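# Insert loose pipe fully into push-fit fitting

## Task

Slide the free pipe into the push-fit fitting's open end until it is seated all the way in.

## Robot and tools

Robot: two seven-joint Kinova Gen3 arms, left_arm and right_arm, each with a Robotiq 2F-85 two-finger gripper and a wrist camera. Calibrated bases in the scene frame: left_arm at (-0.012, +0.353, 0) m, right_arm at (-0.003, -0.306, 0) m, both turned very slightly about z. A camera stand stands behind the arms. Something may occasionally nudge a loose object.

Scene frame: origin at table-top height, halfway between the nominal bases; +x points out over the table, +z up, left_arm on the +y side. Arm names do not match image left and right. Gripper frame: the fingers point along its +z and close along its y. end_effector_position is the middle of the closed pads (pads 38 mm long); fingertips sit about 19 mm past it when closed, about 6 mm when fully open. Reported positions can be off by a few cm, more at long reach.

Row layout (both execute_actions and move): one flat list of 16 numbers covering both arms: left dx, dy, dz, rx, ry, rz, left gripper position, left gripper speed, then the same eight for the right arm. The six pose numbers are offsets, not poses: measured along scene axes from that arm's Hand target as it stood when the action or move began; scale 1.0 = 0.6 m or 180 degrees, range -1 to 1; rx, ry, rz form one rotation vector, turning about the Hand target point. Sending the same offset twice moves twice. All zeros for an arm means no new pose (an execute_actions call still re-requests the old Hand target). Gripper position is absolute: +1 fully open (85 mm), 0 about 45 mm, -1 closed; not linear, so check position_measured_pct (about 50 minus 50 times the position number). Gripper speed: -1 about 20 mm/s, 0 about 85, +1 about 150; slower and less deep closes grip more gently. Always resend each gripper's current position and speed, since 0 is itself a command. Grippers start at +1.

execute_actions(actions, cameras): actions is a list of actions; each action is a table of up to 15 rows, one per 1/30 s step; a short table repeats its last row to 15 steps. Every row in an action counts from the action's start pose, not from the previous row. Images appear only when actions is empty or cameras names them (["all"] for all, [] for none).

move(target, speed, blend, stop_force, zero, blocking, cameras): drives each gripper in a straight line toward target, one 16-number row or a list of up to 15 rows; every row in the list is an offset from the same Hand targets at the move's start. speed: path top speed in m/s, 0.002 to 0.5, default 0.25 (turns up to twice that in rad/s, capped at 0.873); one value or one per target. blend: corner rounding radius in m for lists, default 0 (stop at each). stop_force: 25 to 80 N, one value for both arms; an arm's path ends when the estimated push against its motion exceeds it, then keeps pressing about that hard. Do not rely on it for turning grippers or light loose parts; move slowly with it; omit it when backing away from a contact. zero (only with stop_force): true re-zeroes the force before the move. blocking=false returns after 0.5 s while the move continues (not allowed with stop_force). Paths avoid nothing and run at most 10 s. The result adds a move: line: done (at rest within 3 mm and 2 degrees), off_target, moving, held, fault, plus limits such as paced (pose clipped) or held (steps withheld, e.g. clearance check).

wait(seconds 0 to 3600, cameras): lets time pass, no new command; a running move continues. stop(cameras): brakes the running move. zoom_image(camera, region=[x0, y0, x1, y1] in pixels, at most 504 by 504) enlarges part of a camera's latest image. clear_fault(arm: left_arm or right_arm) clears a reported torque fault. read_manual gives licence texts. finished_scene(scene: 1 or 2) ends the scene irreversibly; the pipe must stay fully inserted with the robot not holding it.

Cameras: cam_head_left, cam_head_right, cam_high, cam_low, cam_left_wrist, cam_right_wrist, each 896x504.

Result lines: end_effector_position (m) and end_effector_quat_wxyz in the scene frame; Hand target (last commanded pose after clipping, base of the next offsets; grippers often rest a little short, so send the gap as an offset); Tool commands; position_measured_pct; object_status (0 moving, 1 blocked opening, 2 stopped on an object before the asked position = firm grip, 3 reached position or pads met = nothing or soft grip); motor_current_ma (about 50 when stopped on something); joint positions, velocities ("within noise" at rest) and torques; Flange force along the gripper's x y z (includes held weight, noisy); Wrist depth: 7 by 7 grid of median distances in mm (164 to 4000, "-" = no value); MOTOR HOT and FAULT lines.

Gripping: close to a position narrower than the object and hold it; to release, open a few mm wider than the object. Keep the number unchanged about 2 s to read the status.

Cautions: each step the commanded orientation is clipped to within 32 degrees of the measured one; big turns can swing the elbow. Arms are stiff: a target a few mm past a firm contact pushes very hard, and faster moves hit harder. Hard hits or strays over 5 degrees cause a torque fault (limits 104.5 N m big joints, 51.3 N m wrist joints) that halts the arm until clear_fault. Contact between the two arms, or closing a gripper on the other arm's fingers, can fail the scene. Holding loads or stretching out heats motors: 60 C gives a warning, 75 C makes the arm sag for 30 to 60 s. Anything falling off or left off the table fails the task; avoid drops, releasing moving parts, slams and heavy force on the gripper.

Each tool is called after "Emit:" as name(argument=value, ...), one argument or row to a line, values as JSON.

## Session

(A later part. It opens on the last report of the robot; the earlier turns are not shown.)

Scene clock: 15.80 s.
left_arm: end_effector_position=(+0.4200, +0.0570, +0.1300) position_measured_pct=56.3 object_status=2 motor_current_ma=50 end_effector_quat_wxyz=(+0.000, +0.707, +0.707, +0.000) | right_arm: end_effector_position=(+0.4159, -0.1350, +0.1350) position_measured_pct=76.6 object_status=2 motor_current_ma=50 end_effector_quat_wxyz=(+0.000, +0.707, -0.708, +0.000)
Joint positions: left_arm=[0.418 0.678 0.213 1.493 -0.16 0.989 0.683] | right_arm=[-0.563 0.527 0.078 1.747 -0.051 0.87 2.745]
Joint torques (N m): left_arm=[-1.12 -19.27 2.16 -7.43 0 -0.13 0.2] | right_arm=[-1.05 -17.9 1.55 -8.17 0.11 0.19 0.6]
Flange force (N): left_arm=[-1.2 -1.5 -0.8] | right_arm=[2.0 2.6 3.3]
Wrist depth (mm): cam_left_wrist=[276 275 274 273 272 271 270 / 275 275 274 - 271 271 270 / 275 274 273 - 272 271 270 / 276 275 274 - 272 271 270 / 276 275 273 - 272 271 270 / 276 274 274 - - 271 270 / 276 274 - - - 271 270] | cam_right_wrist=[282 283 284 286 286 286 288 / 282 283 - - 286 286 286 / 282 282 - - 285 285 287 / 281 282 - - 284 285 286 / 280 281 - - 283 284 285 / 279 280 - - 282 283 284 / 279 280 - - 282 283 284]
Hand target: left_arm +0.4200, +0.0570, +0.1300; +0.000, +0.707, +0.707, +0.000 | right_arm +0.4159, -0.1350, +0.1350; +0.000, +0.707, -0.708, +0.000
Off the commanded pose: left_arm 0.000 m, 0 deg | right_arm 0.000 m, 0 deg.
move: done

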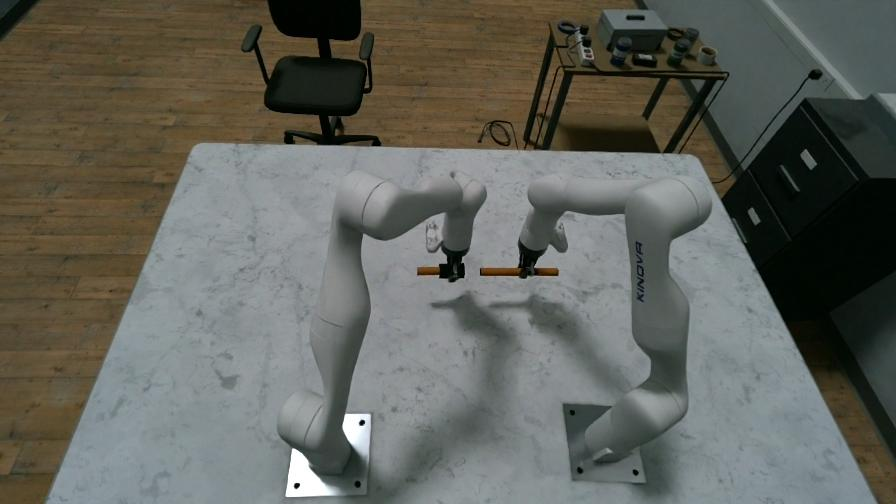

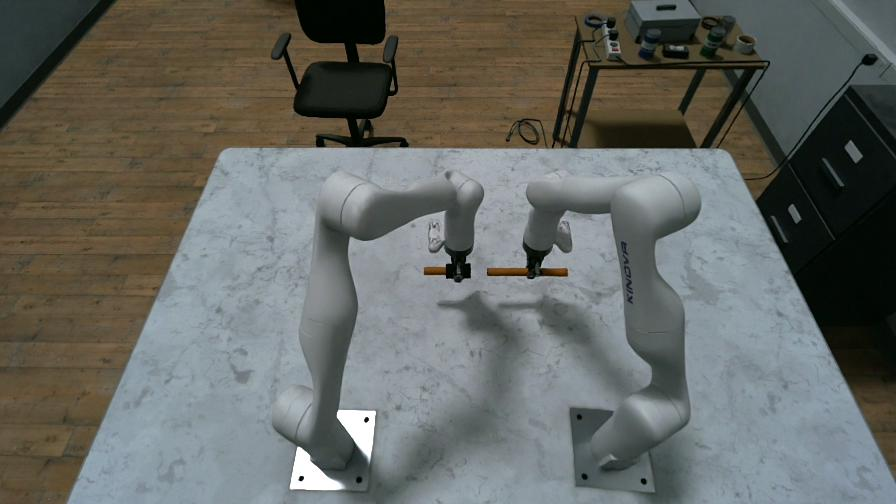

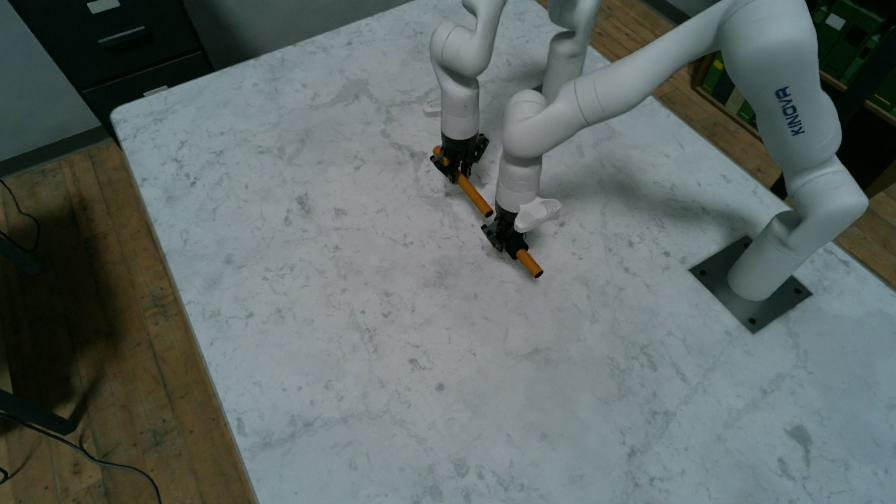

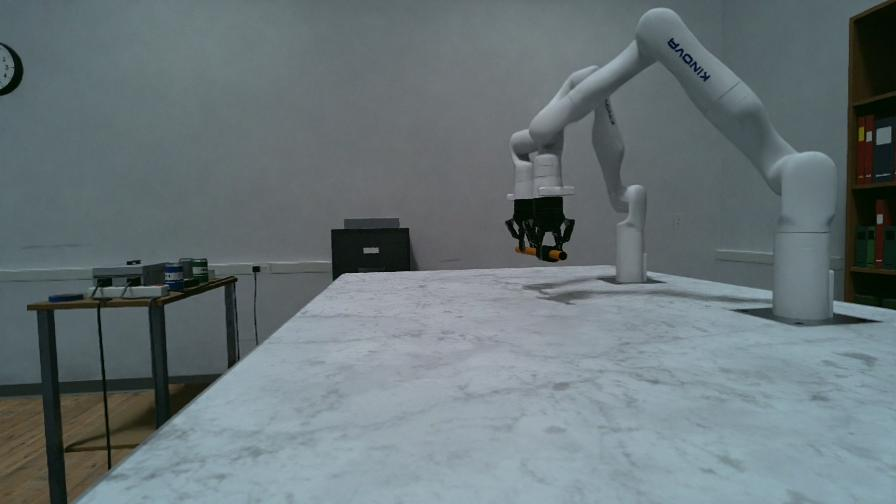

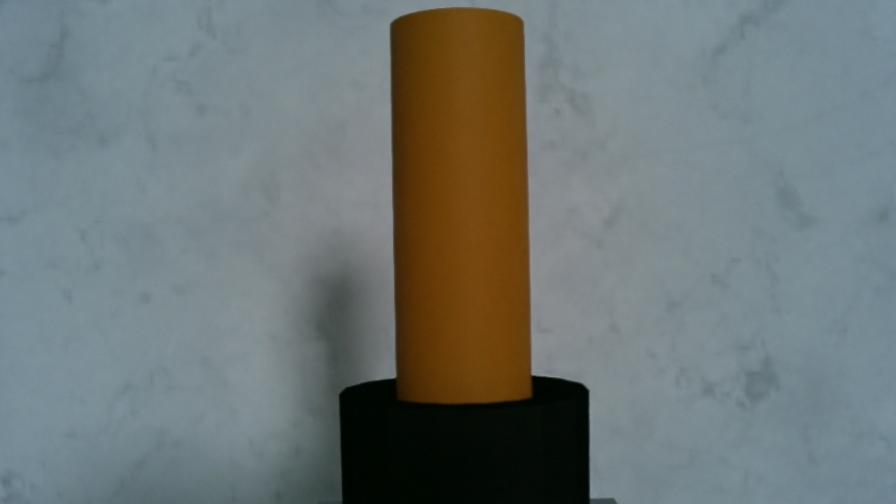

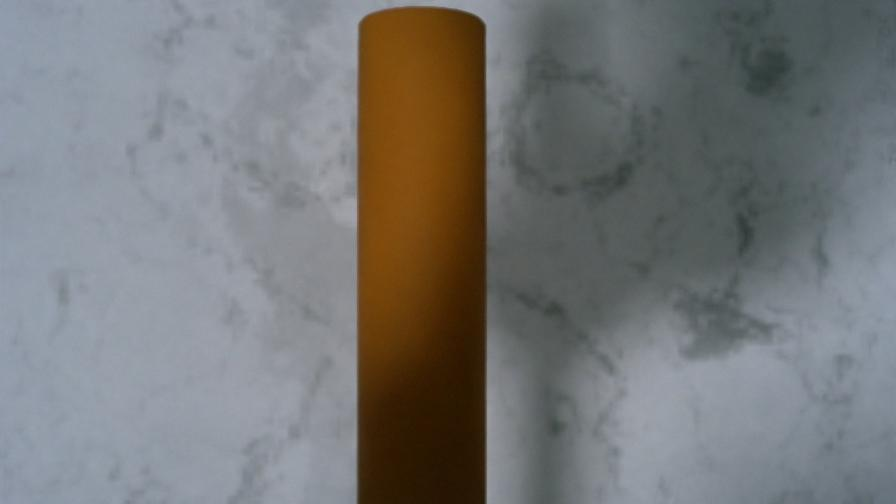

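Emit:
move(
  target=[0,0,0,0,0,0,-1,-1,0.0035,0.0567,0,0,0,0,-1,-1],
  speed=0.1,
  cameras=["cam_head_left","cam_head_right","cam_high","cam_low"],
)

Emit:
zoom_image(
  camera="cam_head_left",
  region=[410, 250, 550, 290],
)

Emit:
zoom_image(
  camera="cam_head_right",
  region=[420, 250, 560, 290],
)

Emit:
zoom_image(
  camera="cam_high",
  region=[450, 165, 550, 285],
)

Emit:
zoom_image(
  camera="cam_low",
  region=[505, 230, 575, 275],
)

Scene clock: 16.87 s.
left_arm: end_effector_position=(+0.4200, +0.0570, +0.1300) position_measured_pct=56.3 object_status=2 motor_current_ma=50 end_effector_quat_wxyz=(+0.000, +0.707, +0.707, +0.000) | right_arm: end_effector_position=(+0.4180, -0.1010, +0.1350) position_measured_pct=76.6 object_status=2 motor_current_ma=50 end_effector_quat_wxyz=(+0.000, +0.707, -0.708, +0.000)
Joint positions: left_arm=[0.418 0.678 0.213 1.493 -0.16 0.989 0.683] | right_arm=[-0.624 0.556 0.076 1.691 -0.051 0.896 2.68]
Joint torques (N m): left_arm=[-1.25 -19.41 2.34 -7.41 -0.04 -0.09 0.15] | right_arm=[-0.96 -18.52 1.62 -8.35 0.13 0.26 0.65]
Flange force (N): left_arm=[-1.6 -1.4 -0.4] | right_arm=[2.1 3.0 3.4]
Wrist depth (mm): cam_left_wrist=[275 274 274 273 272 271 270 / 276 275 274 - 272 271 270 / 275 274 273 - 272 271 270 / 276 275 274 - 272 271 270 / 276 275 274 - 272 271 270 / 276 275 274 - - 271 270 / 275 275 - - - 271 270] | cam_right_wrist=[282 283 284 285 285 286 287 / 282 282 - - 286 286 287 / 281 281 - - 284 285 287 / 281 282 - - 284 285 286 / 280 281 - - 284 284 284 / 279 280 - - 284 284 285 / 279 280 - - 282 283 284]
Hand target: left_arm +0.4200, +0.0570, +0.1300; +0.000, +0.707, +0.707, +0.000 | right_arm +0.4180, -0.1010, +0.1350; +0.000, +0.707, -0.708, +0.000
Off the commanded pose: left_arm 0.000 m, 0 deg | right_arm 0.000 m, 0 deg.
move: done

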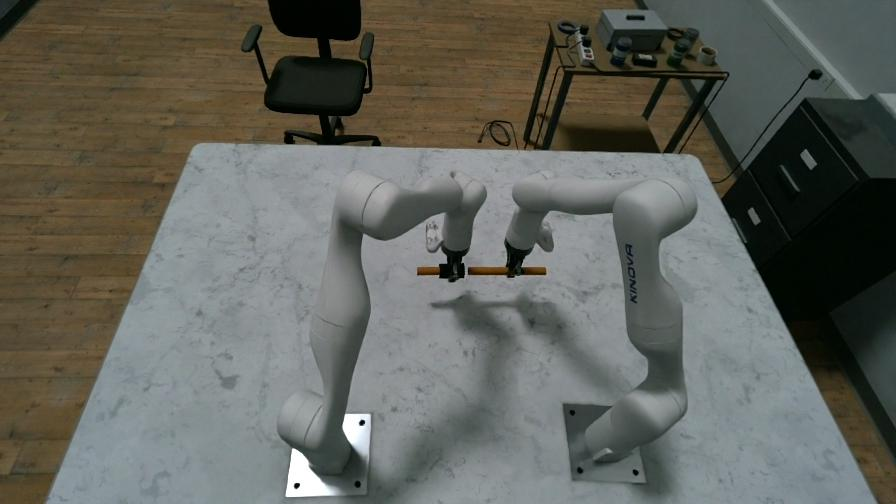

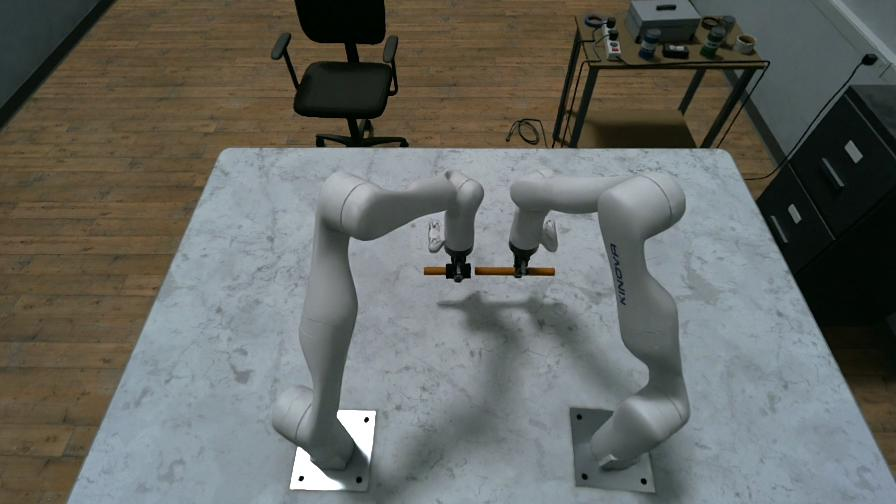

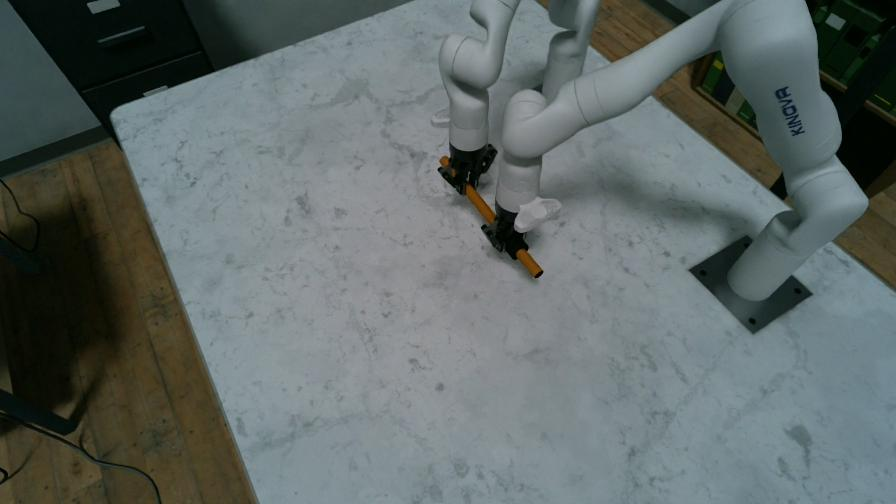

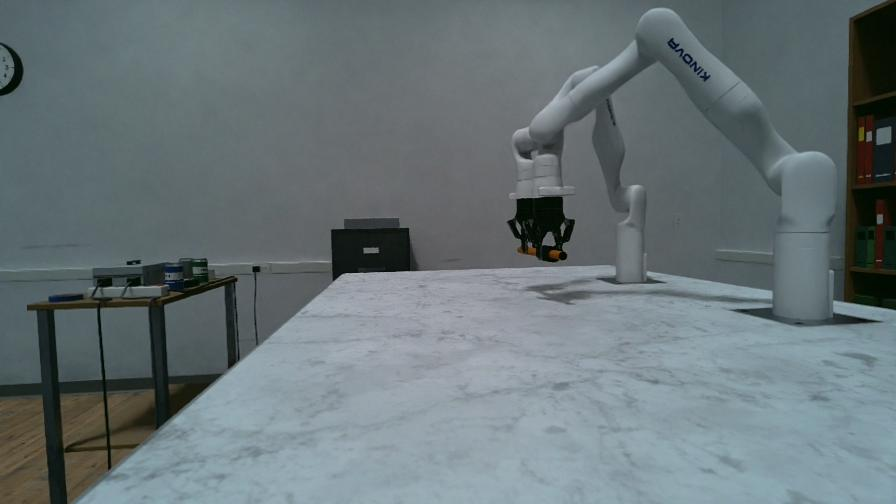

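Scaled by 3.600 from the camera's image (finer frame: 1280x720).

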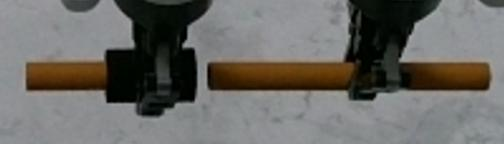

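Scaled by 3.600 from the camera's image (finer frame: 1280x720).

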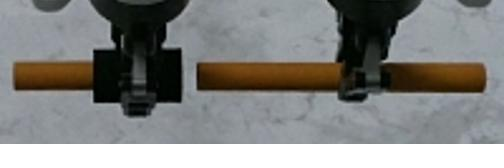

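Scaled by 4.200 from the camera's image (finer frame: 1280x720).

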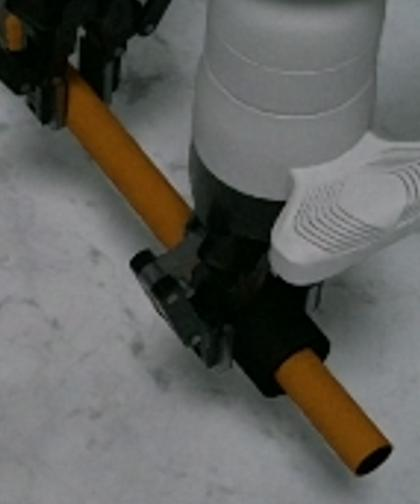

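Scaled by 7.200 from the camera's image (finer frame: 1280x720).

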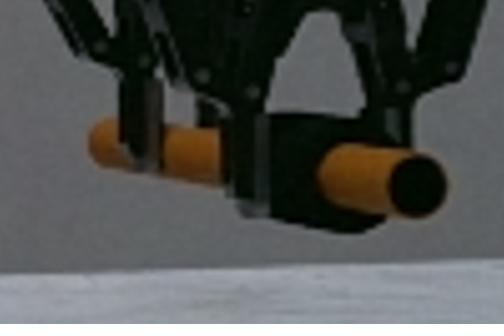

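Emit:
move(
  target=[0,0,0,0,0,0,-1,-1,0.0005,0.03,0,0,0,0,-1,-1],
  speed=0.03,
  stop_force=30,
  cameras=["cam_head_left","cam_head_right"],
)

Emit:
zoom_image(
  camera="cam_head_left",
  region=[410, 250, 550, 290],
)

Scene clock: 18.40 s.
left_arm: end_effector_position=(+0.4200, +0.0570, +0.1300) position_measured_pct=56.3 object_status=2 motor_current_ma=50 end_effector_quat_wxyz=(+0.000, +0.707, +0.707, +0.000) | right_arm: end_effector_position=(+0.4184, -0.0833, +0.1350) position_measured_pct=76.6 object_status=2 motor_current_ma=50 end_effector_quat_wxyz=(+0.000, +0.707, -0.708, +0.000)
Joint positions: left_arm=[0.418 0.678 0.213 1.493 -0.16 0.989 0.683] | right_arm=[-0.655 0.572 0.076 1.661 -0.052 0.91 2.647]
Joint torques (N m): left_arm=[13.37 -22.61 16.41 -15.77 7.05 -6.27 0.07] | right_arm=[-13.79 -20.9 -11.68 -16.82 -6.63 -5.11 0.47]
Flange force (N): left_arm=[31.9 -1.1 2.3] | right_arm=[33.5 3.6 0.6]
Wrist depth (mm): cam_left_wrist=[276 275 274 273 272 271 270 / 276 275 274 - 271 271 270 / 275 274 274 - 271 271 270 / 275 274 273 - 271 271 270 / 275 275 273 - 271 271 270 / 275 274 - - - 270 270 / 275 274 - - - 271 270] | cam_right_wrist=[282 283 284 286 286 287 288 / 281 283 - - 286 287 288 / 282 282 - - 285 286 287 / 281 281 - - 284 285 286 / 279 281 - - 284 284 285 / 279 280 - - 283 283 284 / 278 279 - - 283 283 284]
Hand target: left_arm +0.4200, +0.0570, +0.1300; +0.000, +0.707, +0.707, +0.000 | right_arm +0.4184, -0.0833, +0.1350; +0.000, +0.707, -0.708, +0.000
Off the commanded pose: left_arm 0.000 m, 0 deg | right_arm 0.000 m, 0 deg.
move: contact (right_arm)

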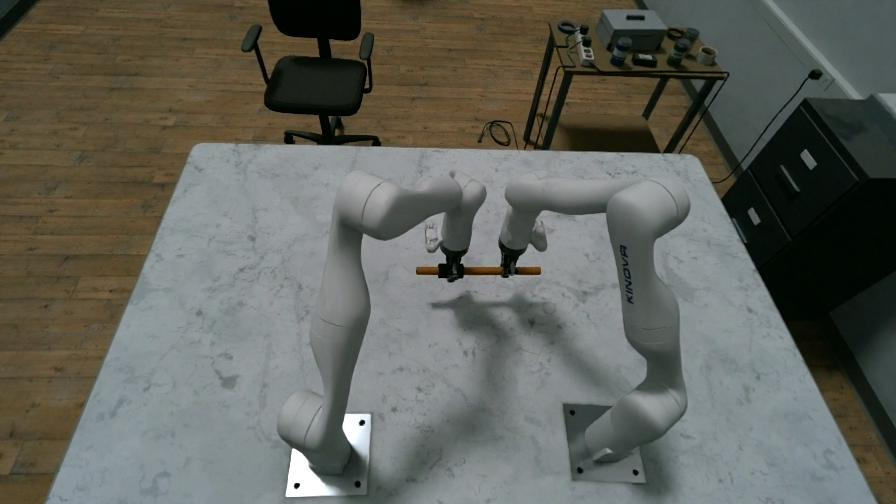

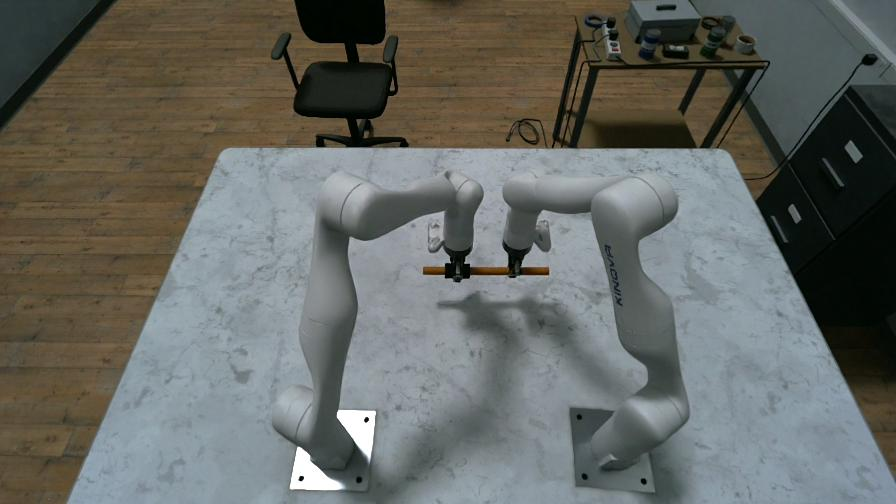

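Scaled by 3.600 from the camera's image (finer frame: 1280x720).

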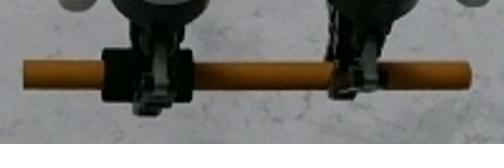

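Emit:
move(
  target=[0,0,0,0,0,0,-1,-1,0,0.06,0,0,0,0,-1,-1],
  speed=0.03,
  stop_force=45,
  cameras=["cam_head_left","cam_head_right"],
)

Emit:
zoom_image(
  camera="cam_head_left",
  region=[410, 250, 550, 290],
)

Scene clock: 20.53 s.
left_arm: end_effector_position=(+0.4200, +0.0570, +0.1300) position_measured_pct=56.3 object_status=2 motor_current_ma=50 end_effector_quat_wxyz=(+0.000, +0.707, +0.707, +0.000) | right_arm: end_effector_position=(+0.4183, -0.0520, +0.1350) position_measured_pct=76.6 object_status=2 motor_current_ma=50 end_effector_quat_wxyz=(+0.000, +0.706, -0.708, +0.000)
Joint positions: left_arm=[0.418 0.678 0.213 1.493 -0.16 0.989 0.683] | right_arm=[-0.708 0.601 0.075 1.605 -0.052 0.938 2.591]
Joint torques (N m): left_arm=[18.07 -21.01 20.34 -16.84 8.94 -7.72 0.34] | right_arm=[-17.95 -24.53 -15.41 -21.61 -8.7 -7.36 0.22]
Flange force (N): left_arm=[43.1 -0.6 -1.3] | right_arm=[44.4 3.8 4.4]
Wrist depth (mm): cam_left_wrist=[275 275 274 273 272 271 270 / 275 275 274 - 271 271 270 / 276 275 274 - 272 271 270 / 276 275 274 - 271 271 270 / 275 275 273 - 272 270 270 / 275 274 - - - 270 270 / 275 274 - - - 270 269] | cam_right_wrist=[283 283 284 285 286 287 288 / 282 283 - - 285 286 287 / 280 282 - - 284 285 287 / 280 281 - - 284 284 286 / 279 280 - - 283 284 284 / 278 279 - - 282 283 284 / 278 279 - - 282 282 283]
Hand target: left_arm +0.4200, +0.0570, +0.1300; +0.000, +0.707, +0.707, +0.000 | right_arm +0.4183, -0.0520, +0.1350; +0.000, +0.706, -0.708, +0.000 (not the last commanded pose)
Off the commanded pose: left_arm 0.000 m, 0 deg | right_arm 0.005 m, 0 deg.
move: held (right_arm; a check stopped the path); limits=held
pose unreachable (right arm): on one or more control steps of this call, first in action 0 (counted from 0), this arm could not follow its commanded pose, so it was not sent that pose on those steps. It may still have moved: this result reports where it is.
cause: moving toward the commanded pose would bring a part of the arm too close to another arm (a part of this arm just beyond joint 5 (forearm roll) and a part of the left arm just beyond its joint 6 (wrist pitch), 7 mm apart when this arm was first held).

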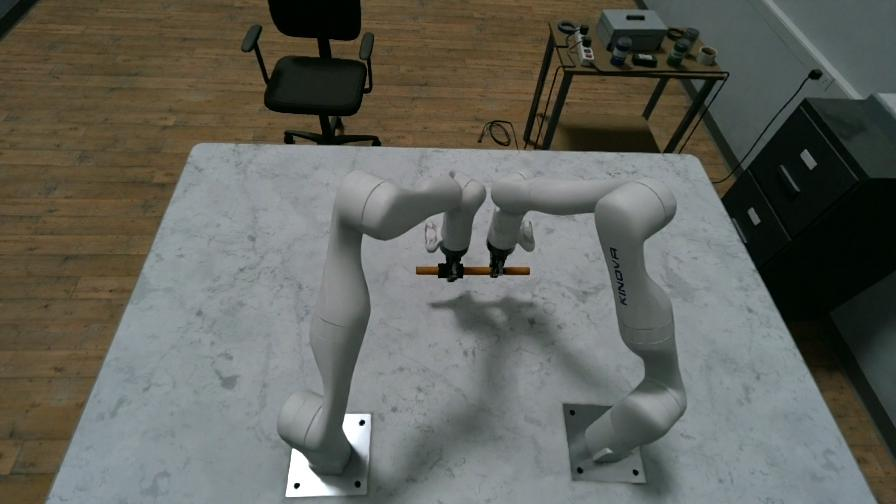

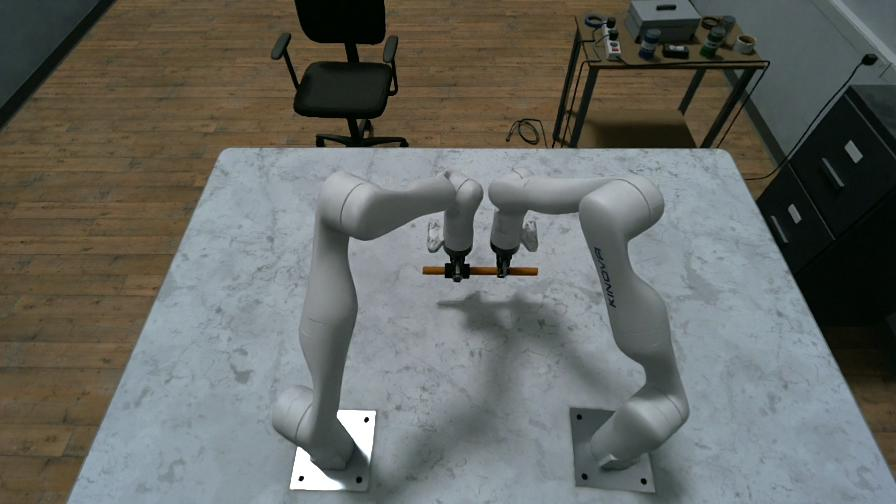

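Scaled by 3.600 from the camera's image (finer frame: 1280x720).

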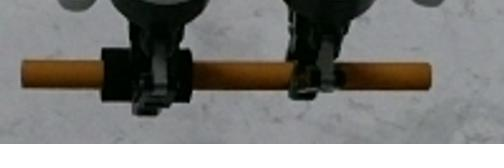

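Emit:
move(
  target=[
    [0,0,0,0,0,0,-1,-1,0,-0.0133,0,0,0,0,-1,-1],
    [0,0,0,0,0,0,-1,-1,0,-0.0133,0,0,0,0,0,-1],
    [0,0,0,0,0,0,-1,-1,0,-0.088,0,0,0,0,0,-1],
    [0,0,0,0,0,0,-1,-1,0,-0.088,0,0,0,0,-1,-1],
  ],
  speed=0.08,
  cameras=["cam_head_left","cam_head_right","cam_low"],
)

Emit:
zoom_image(
  camera="cam_head_left",
  region=[410, 250, 550, 290],
)

Emit:
zoom_image(
  camera="cam_low",
  region=[505, 230, 575, 275],
)

Scene clock: 25.53 s.
left_arm: end_effector_position=(+0.4200, +0.0570, +0.1300) position_measured_pct=56.3 object_status=2 motor_current_ma=50 end_effector_quat_wxyz=(+0.000, +0.707, +0.707, +0.000) | right_arm: end_effector_position=(+0.4183, -0.1048, +0.1350) position_measured_pct=77.9 object_status=0 motor_current_ma=1000 end_effector_quat_wxyz=(+0.000, +0.706, -0.708, +0.000)
Joint positions: left_arm=[0.418 0.678 0.213 1.493 -0.16 0.989 0.683] | right_arm=[-0.618 0.554 0.077 1.696 -0.052 0.894 2.687]
Joint torques (N m): left_arm=[-1.06 -20.05 2.54 -7.59 0.16 -0.01 0.17] | right_arm=[-0.71 -17.82 1.88 -8.09 0.19 0.07 0.52]
Flange force (N): left_arm=[-1.5 -0.9 0.9] | right_arm=[1.8 3.2 1.6]
Wrist depth (mm): cam_left_wrist=[276 275 274 273 272 271 270 / 276 274 274 - 272 271 270 / 275 275 274 - 271 271 270 / 275 274 274 - 271 271 270 / 275 274 274 - 272 271 270 / 275 274 - - - 271 271 / 276 275 - - - 271 270] | cam_right_wrist=[282 283 284 285 286 286 287 / 282 282 283 284 285 286 287 / 281 282 283 284 285 285 287 / 280 281 283 283 284 285 286 / 280 281 282 - 283 284 286 / 280 280 280 - 283 284 284 / 278 280 - - 283 283 284]
Hand target: left_arm +0.4200, +0.0570, +0.1300; +0.000, +0.707, +0.707, +0.000 | right_arm +0.4183, -0.1048, +0.1350; +0.000, +0.706, -0.708, +0.000
Off the commanded pose: left_arm 0.000 m, 0 deg | right_arm 0.000 m, 0 deg.
move: done

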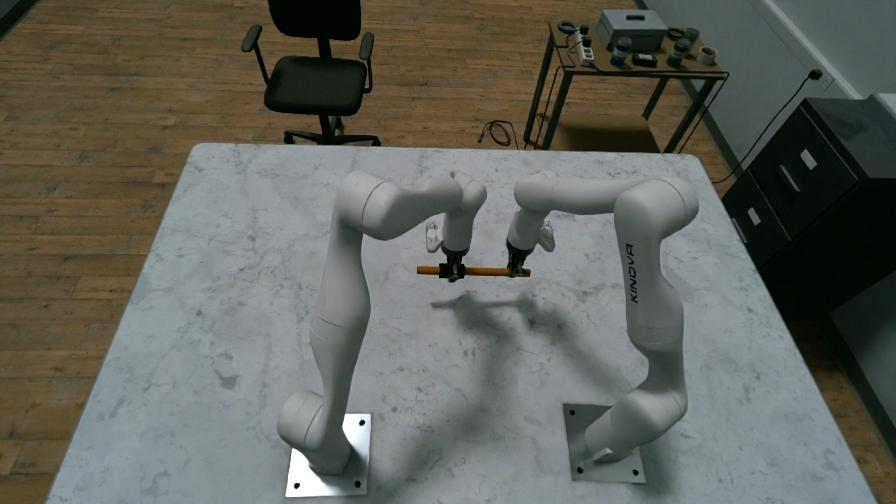

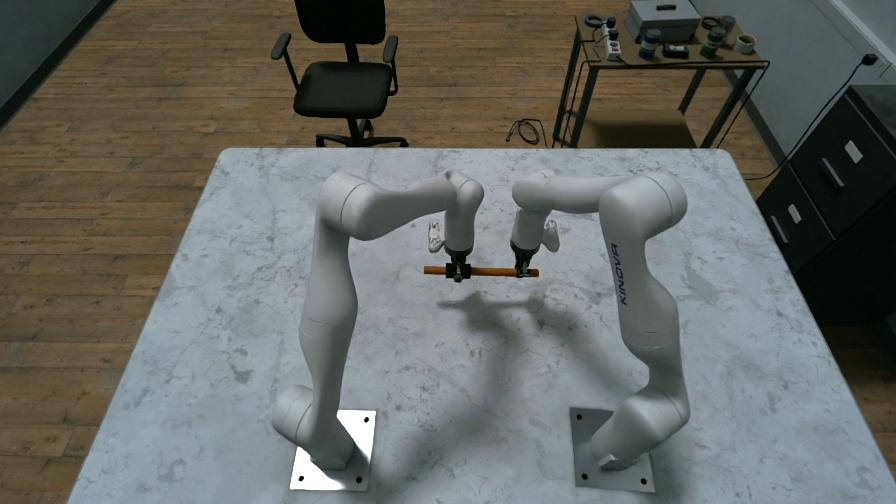

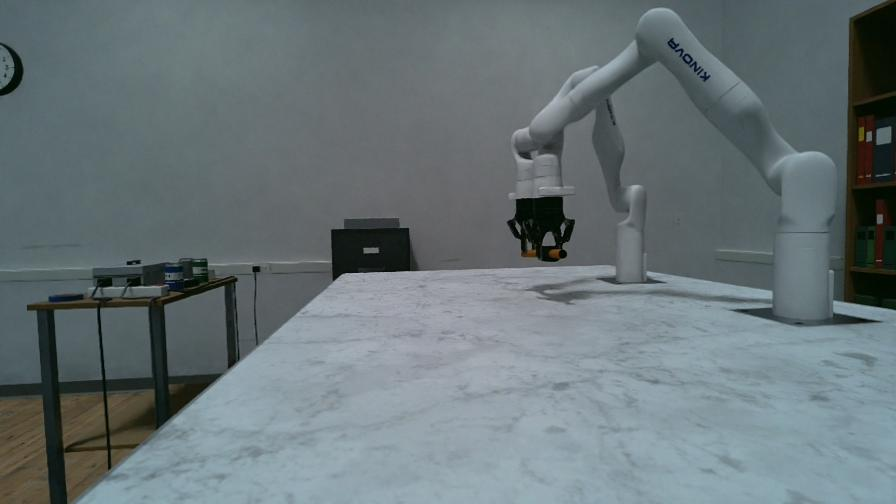

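Scaled by 3.600 from the camera's image (finer frame: 1280x720).

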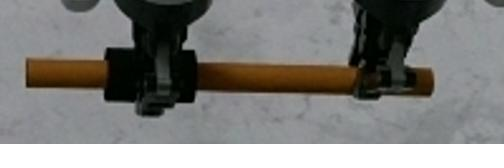

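Scaled by 7.200 from the camera's image (finer frame: 1280x720).

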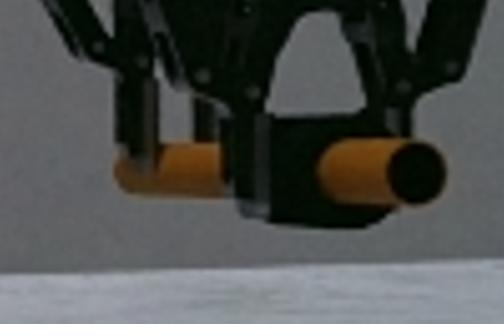

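Emit:
move(
  target=[0,0,0,0,0,0,-1,-1,0,0,0.0108,0,0,0,-1,-1],
  speed=0.02,
)

Emit:
move(
  target=[0,0,0,0,0,0,-1,-1,0,0.06,0,0,0,0,-1,-1],
  speed=0.03,
  stop_force=70,
  cameras=["cam_head_left","cam_head_right","cam_low"],
)

Emit:
zoom_image(
  camera="cam_head_left",
  region=[410, 250, 550, 290],
)

Emit:
zoom_image(
  camera="cam_low",
  region=[505, 230, 575, 275],
)

Scene clock: 26.50 s.
left_arm: end_effector_position=(+0.4201, +0.0570, +0.1301) position_measured_pct=56.3 object_status=2 motor_current_ma=50 end_effector_quat_wxyz=(+0.000, +0.707, +0.707, +0.000) | right_arm: end_effector_position=(+0.4183, -0.1048, +0.1414) position_measured_pct=77.9 object_status=2 motor_current_ma=50 end_effector_quat_wxyz=(+0.000, +0.706, -0.708, +0.000)
Joint positions: left_arm=[0.418 0.678 0.213 1.493 -0.16 0.989 0.683] | right_arm=[-0.618 0.544 0.078 1.688 -0.051 0.912 2.686]
Joint torques (N m): left_arm=[-0.53 -17.82 2.53 -6.81 0.12 -0.21 0.19] | right_arm=[-1.59 -20.24 0.89 -9.72 -0.41 -0.21 0.56]
Flange force (N): left_arm=[0.0 -1.2 -3.6] | right_arm=[3.5 2.5 6.3]
Wrist depth (mm): cam_left_wrist=[276 275 273 273 272 271 270 / 276 275 274 - 272 271 271 / 276 275 274 - 272 271 270 / 276 275 274 - 272 271 271 / 276 275 274 - 272 271 270 / 276 275 - - - 271 271 / 275 275 - - - 271 271] | cam_right_wrist=[288 289 291 291 293 292 294 / 288 289 290 291 292 292 294 / 287 288 289 291 291 292 293 / 287 288 289 289 290 291 292 / 286 287 288 289 290 291 292 / 285 287 286 - 289 290 291 / 285 286 - - 289 289 290]
Hand target: left_arm +0.4200, +0.0570, +0.1300; +0.000, +0.707, +0.707, +0.000 | right_arm +0.4183, -0.1048, +0.1414; +0.000, +0.706, -0.708, +0.000
Off the commanded pose: left_arm 0.000 m, 0 deg | right_arm 0.000 m, 0 deg.
move: done

Scene clock: 28.43 s.
left_arm: end_effector_position=(+0.4200, +0.0570, +0.1300) position_measured_pct=56.3 object_status=2 motor_current_ma=50 end_effector_quat_wxyz=(+0.000, +0.707, +0.707, +0.000) | right_arm: end_effector_position=(+0.4183, -0.0688, +0.1414) position_measured_pct=98.3 object_status=0 motor_current_ma=520 end_effector_quat_wxyz=(+0.000, +0.707, -0.708, +0.000)
Joint positions: left_arm=[0.418 0.678 0.213 1.493 -0.16 0.989 0.683] | right_arm=[-0.681 0.576 0.076 1.628 -0.051 0.94 2.62]
Joint torques (N m): left_arm=[-0.84 -21.54 3.04 -8.66 0.44 -0.35 0.05] | right_arm=[-1.01 -17.17 1.53 -7.73 0.13 0.01 0.6]
Flange force (N): left_arm=[-1.0 -1.3 3.5] | right_arm=[2.5 3.0 -1.2]
Wrist depth (mm): cam_left_wrist=[275 274 273 273 272 271 270 / 276 275 274 - - 271 270 / 276 275 274 - - 271 270 / 276 275 274 - - 271 270 / 275 275 274 - - 271 270 / 275 274 - - - 271 270 / 275 275 - - - 271 270] | cam_right_wrist=[289 290 291 291 293 294 295 / 289 290 290 291 292 292 294 / 288 289 289 175 291 292 293 / 287 288 289 174 291 291 293 / 287 288 288 172 291 291 291 / 286 287 287 170 289 291 291 / 285 287 287 168 288 289 290]
Hand target: left_arm +0.4200, +0.0570, +0.1300; +0.000, +0.707, +0.707, +0.000 | right_arm +0.4183, -0.0688, +0.1414; +0.000, +0.707, -0.708, +0.000
Off the commanded pose: left_arm 0.000 m, 0 deg | right_arm 0.000 m, 0 deg.
move: done

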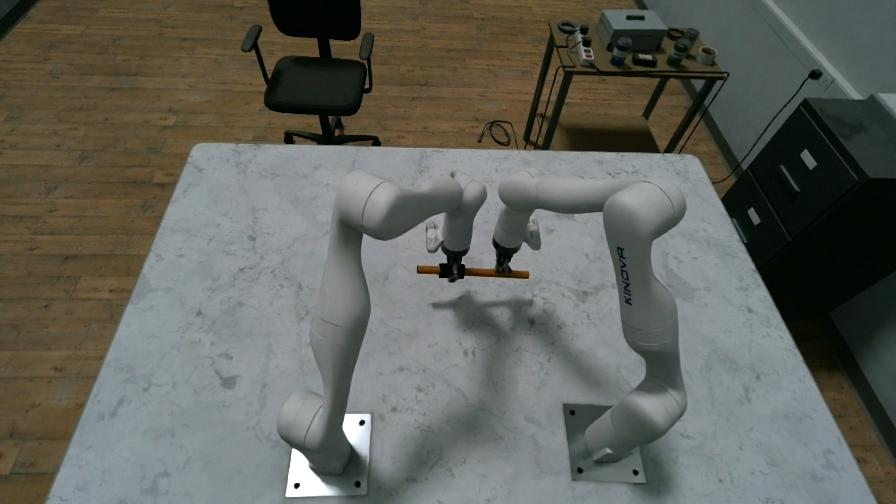

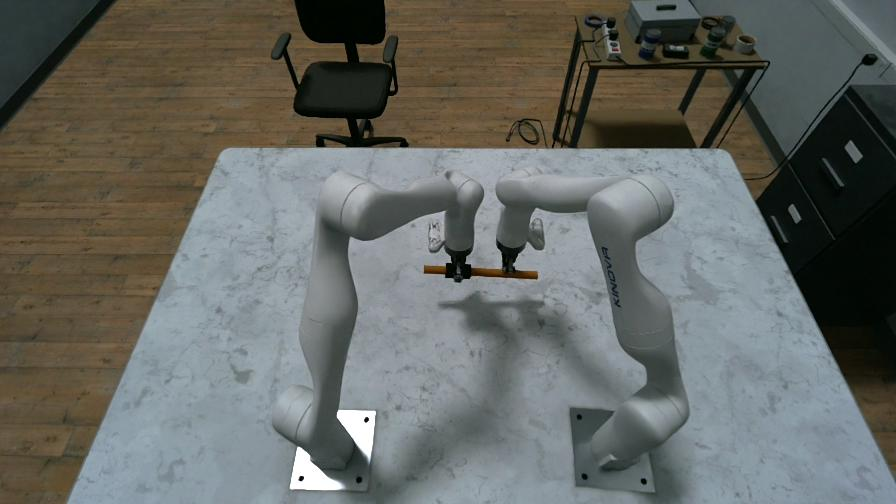

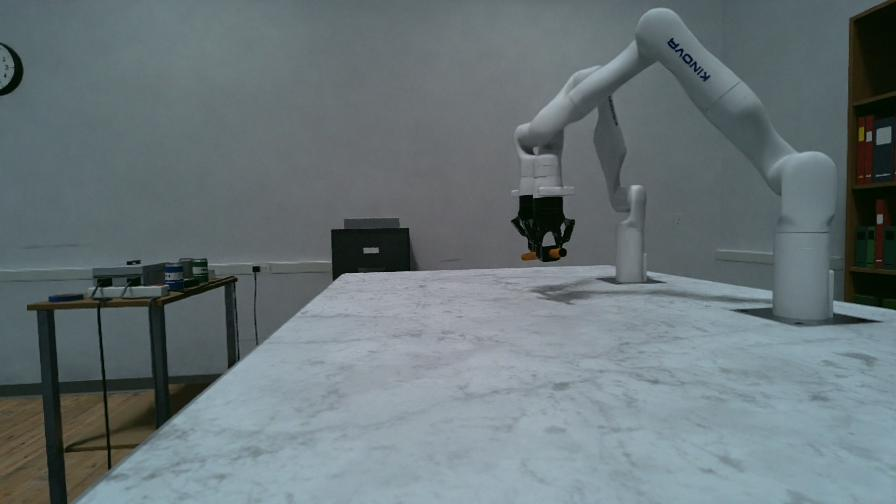

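Scaled by 3.600 from the camera's image (finer frame: 1280x720).

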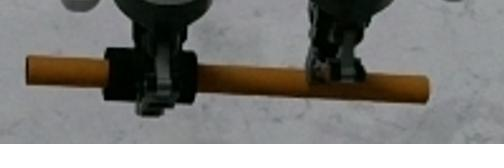

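Scaled by 7.200 from the camera's image (finer frame: 1280x720).

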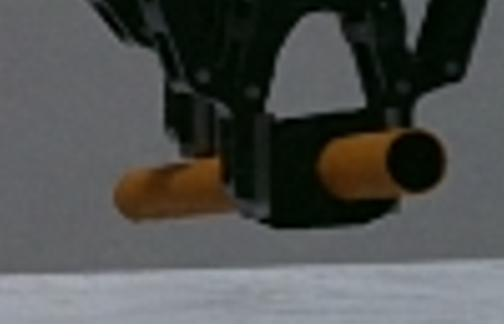

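Emit:
move(
  target=[
    [0,0,0,0,0,0,-1,-1,0,0,0.05,0,0,0,-1,-1],
    [0,0,0,-0.0306,0,0,-1,-1,0,-0.067,0.05,0,0,0,-1,-1],
    [0,0,0,-0.0306,0,0,-1,-1,0,-0.067,0.05,0,0,0,0,-1],
  ],
  speed=0.1,
  cameras=["cam_head_left","cam_head_right","cam_low","cam_high"],
)

Emit:
zoom_image(
  camera="cam_head_left",
  region=[410, 250, 550, 290],
)

Emit:
zoom_image(
  camera="cam_low",
  region=[505, 230, 575, 275],
)

Emit:
zoom_image(
  camera="cam_high",
  region=[420, 140, 560, 290],
)

Scene clock: 32.97 s.
left_arm: end_effector_position=(+0.4200, +0.0570, +0.1300) position_measured_pct=56.3 object_status=2 motor_current_ma=50 end_effector_quat_wxyz=(+0.034, +0.706, +0.707, -0.034) | right_arm: end_effector_position=(+0.4183, -0.1090, +0.1714) position_measured_pct=49.8 object_status=0 motor_current_ma=0 end_effector_quat_wxyz=(+0.000, +0.706, -0.708, +0.000)
Joint positions: left_arm=[0.333 0.652 0.262 1.559 -0.097 0.899 0.608] | right_arm=[-0.616 0.499 0.085 1.653 -0.049 0.992 2.693]
Joint torques (N m): left_arm=[-1.17 -19.37 2.76 -7.85 0.3 -0.43 0.21] | right_arm=[-0.98 -17.37 1.55 -8.45 0.14 0.22 0.59]
Flange force (N): left_arm=[-1.4 -1.5 0.7] | right_arm=[1.8 2.7 2.0]
Wrist depth (mm): cam_left_wrist=[264 264 262 262 261 260 259 / 266 265 266 - - 262 261 / 268 267 267 - - 264 263 / 270 270 269 - - 266 265 / 273 272 271 - - 268 267 / 275 274 - - - 271 270 / 277 277 - - - 273 272] | cam_right_wrist=[319 321 321 322 322 324 324 / 319 319 320 322 322 323 325 / 318 319 320 320 321 323 324 / 316 318 318 320 321 322 323 / 316 318 318 318 320 321 322 / 316 317 317 181 319 321 321 / 315 316 317 181 318 320 320]
Hand target: left_arm +0.4200, +0.0570, +0.1300; +0.034, +0.706, +0.707, -0.034 | right_arm +0.4183, -0.1090, +0.1714; +0.000, +0.706, -0.708, +0.000
Off the commanded pose: left_arm 0.000 m, 0 deg | right_arm 0.000 m, 0 deg.
move: done
Images, in order (width x height): cam_head_left 896x504, cam_head_right 896x504, cam_high 896x504, cam_low 896x504.

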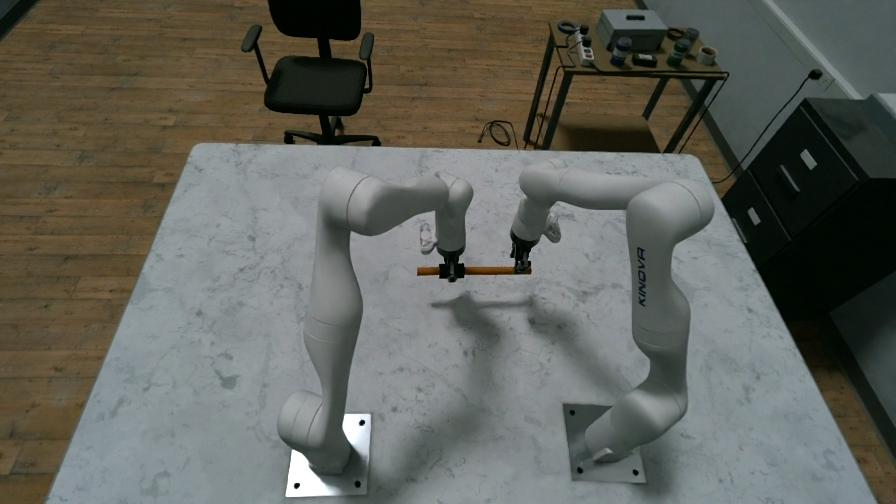

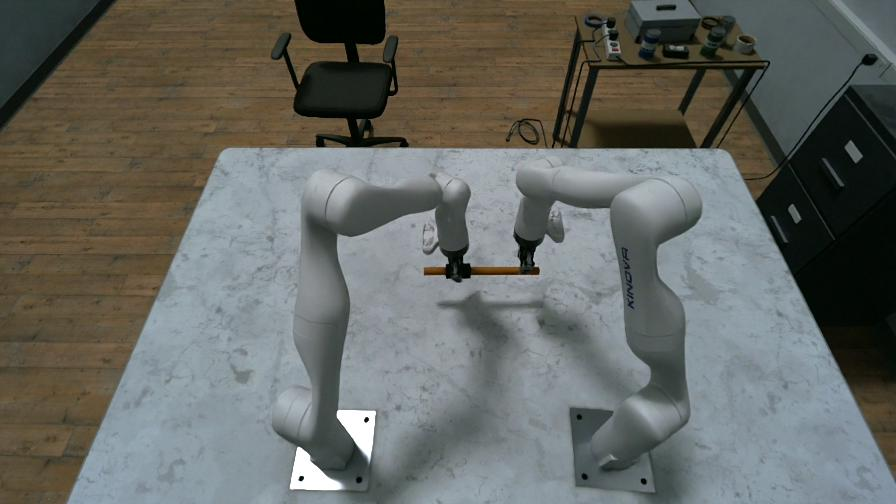

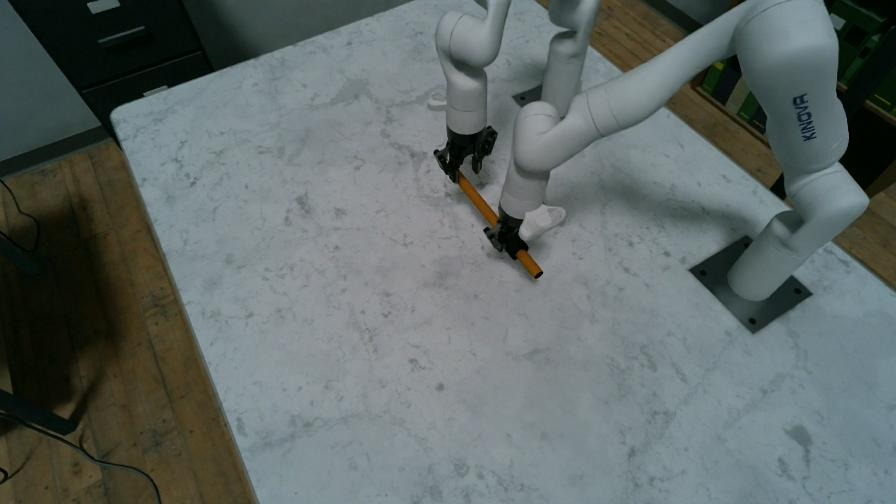

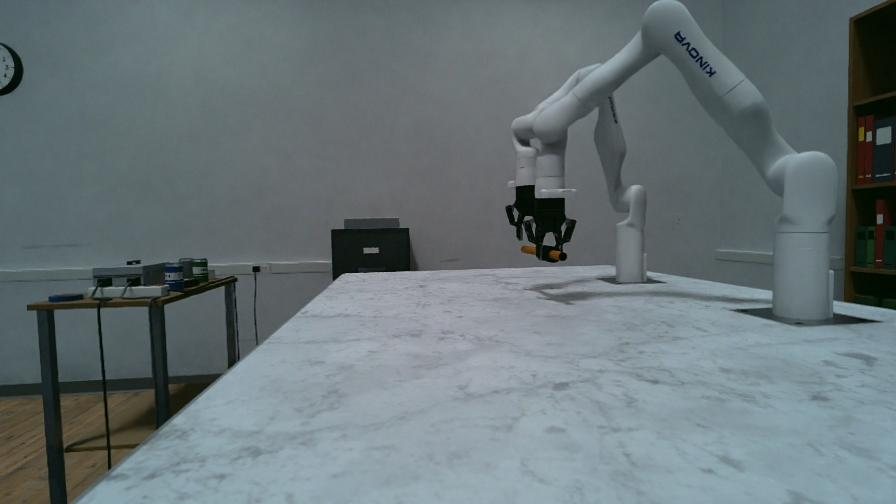

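Scaled by 3.600 from the camera's image (finer frame: 1280x720).

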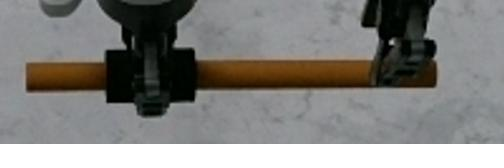

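Scaled by 7.200 from the camera's image (finer frame: 1280x720).

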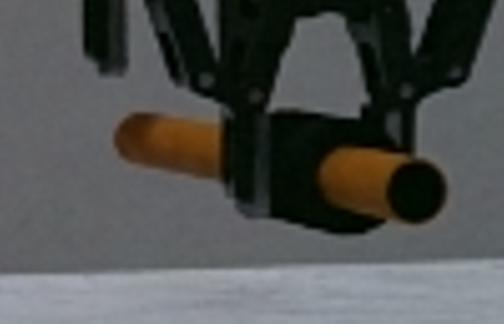

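Scaled by 3.360 from the camera's image (finer frame: 1280x720).

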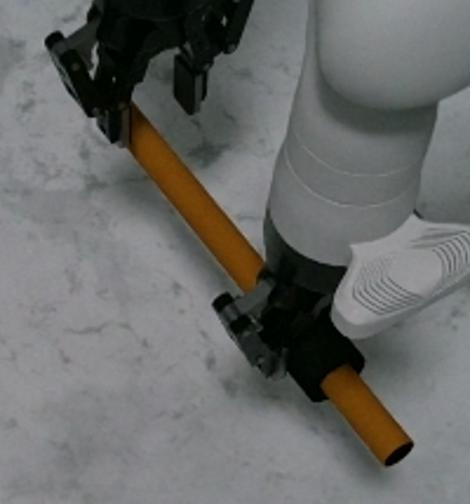

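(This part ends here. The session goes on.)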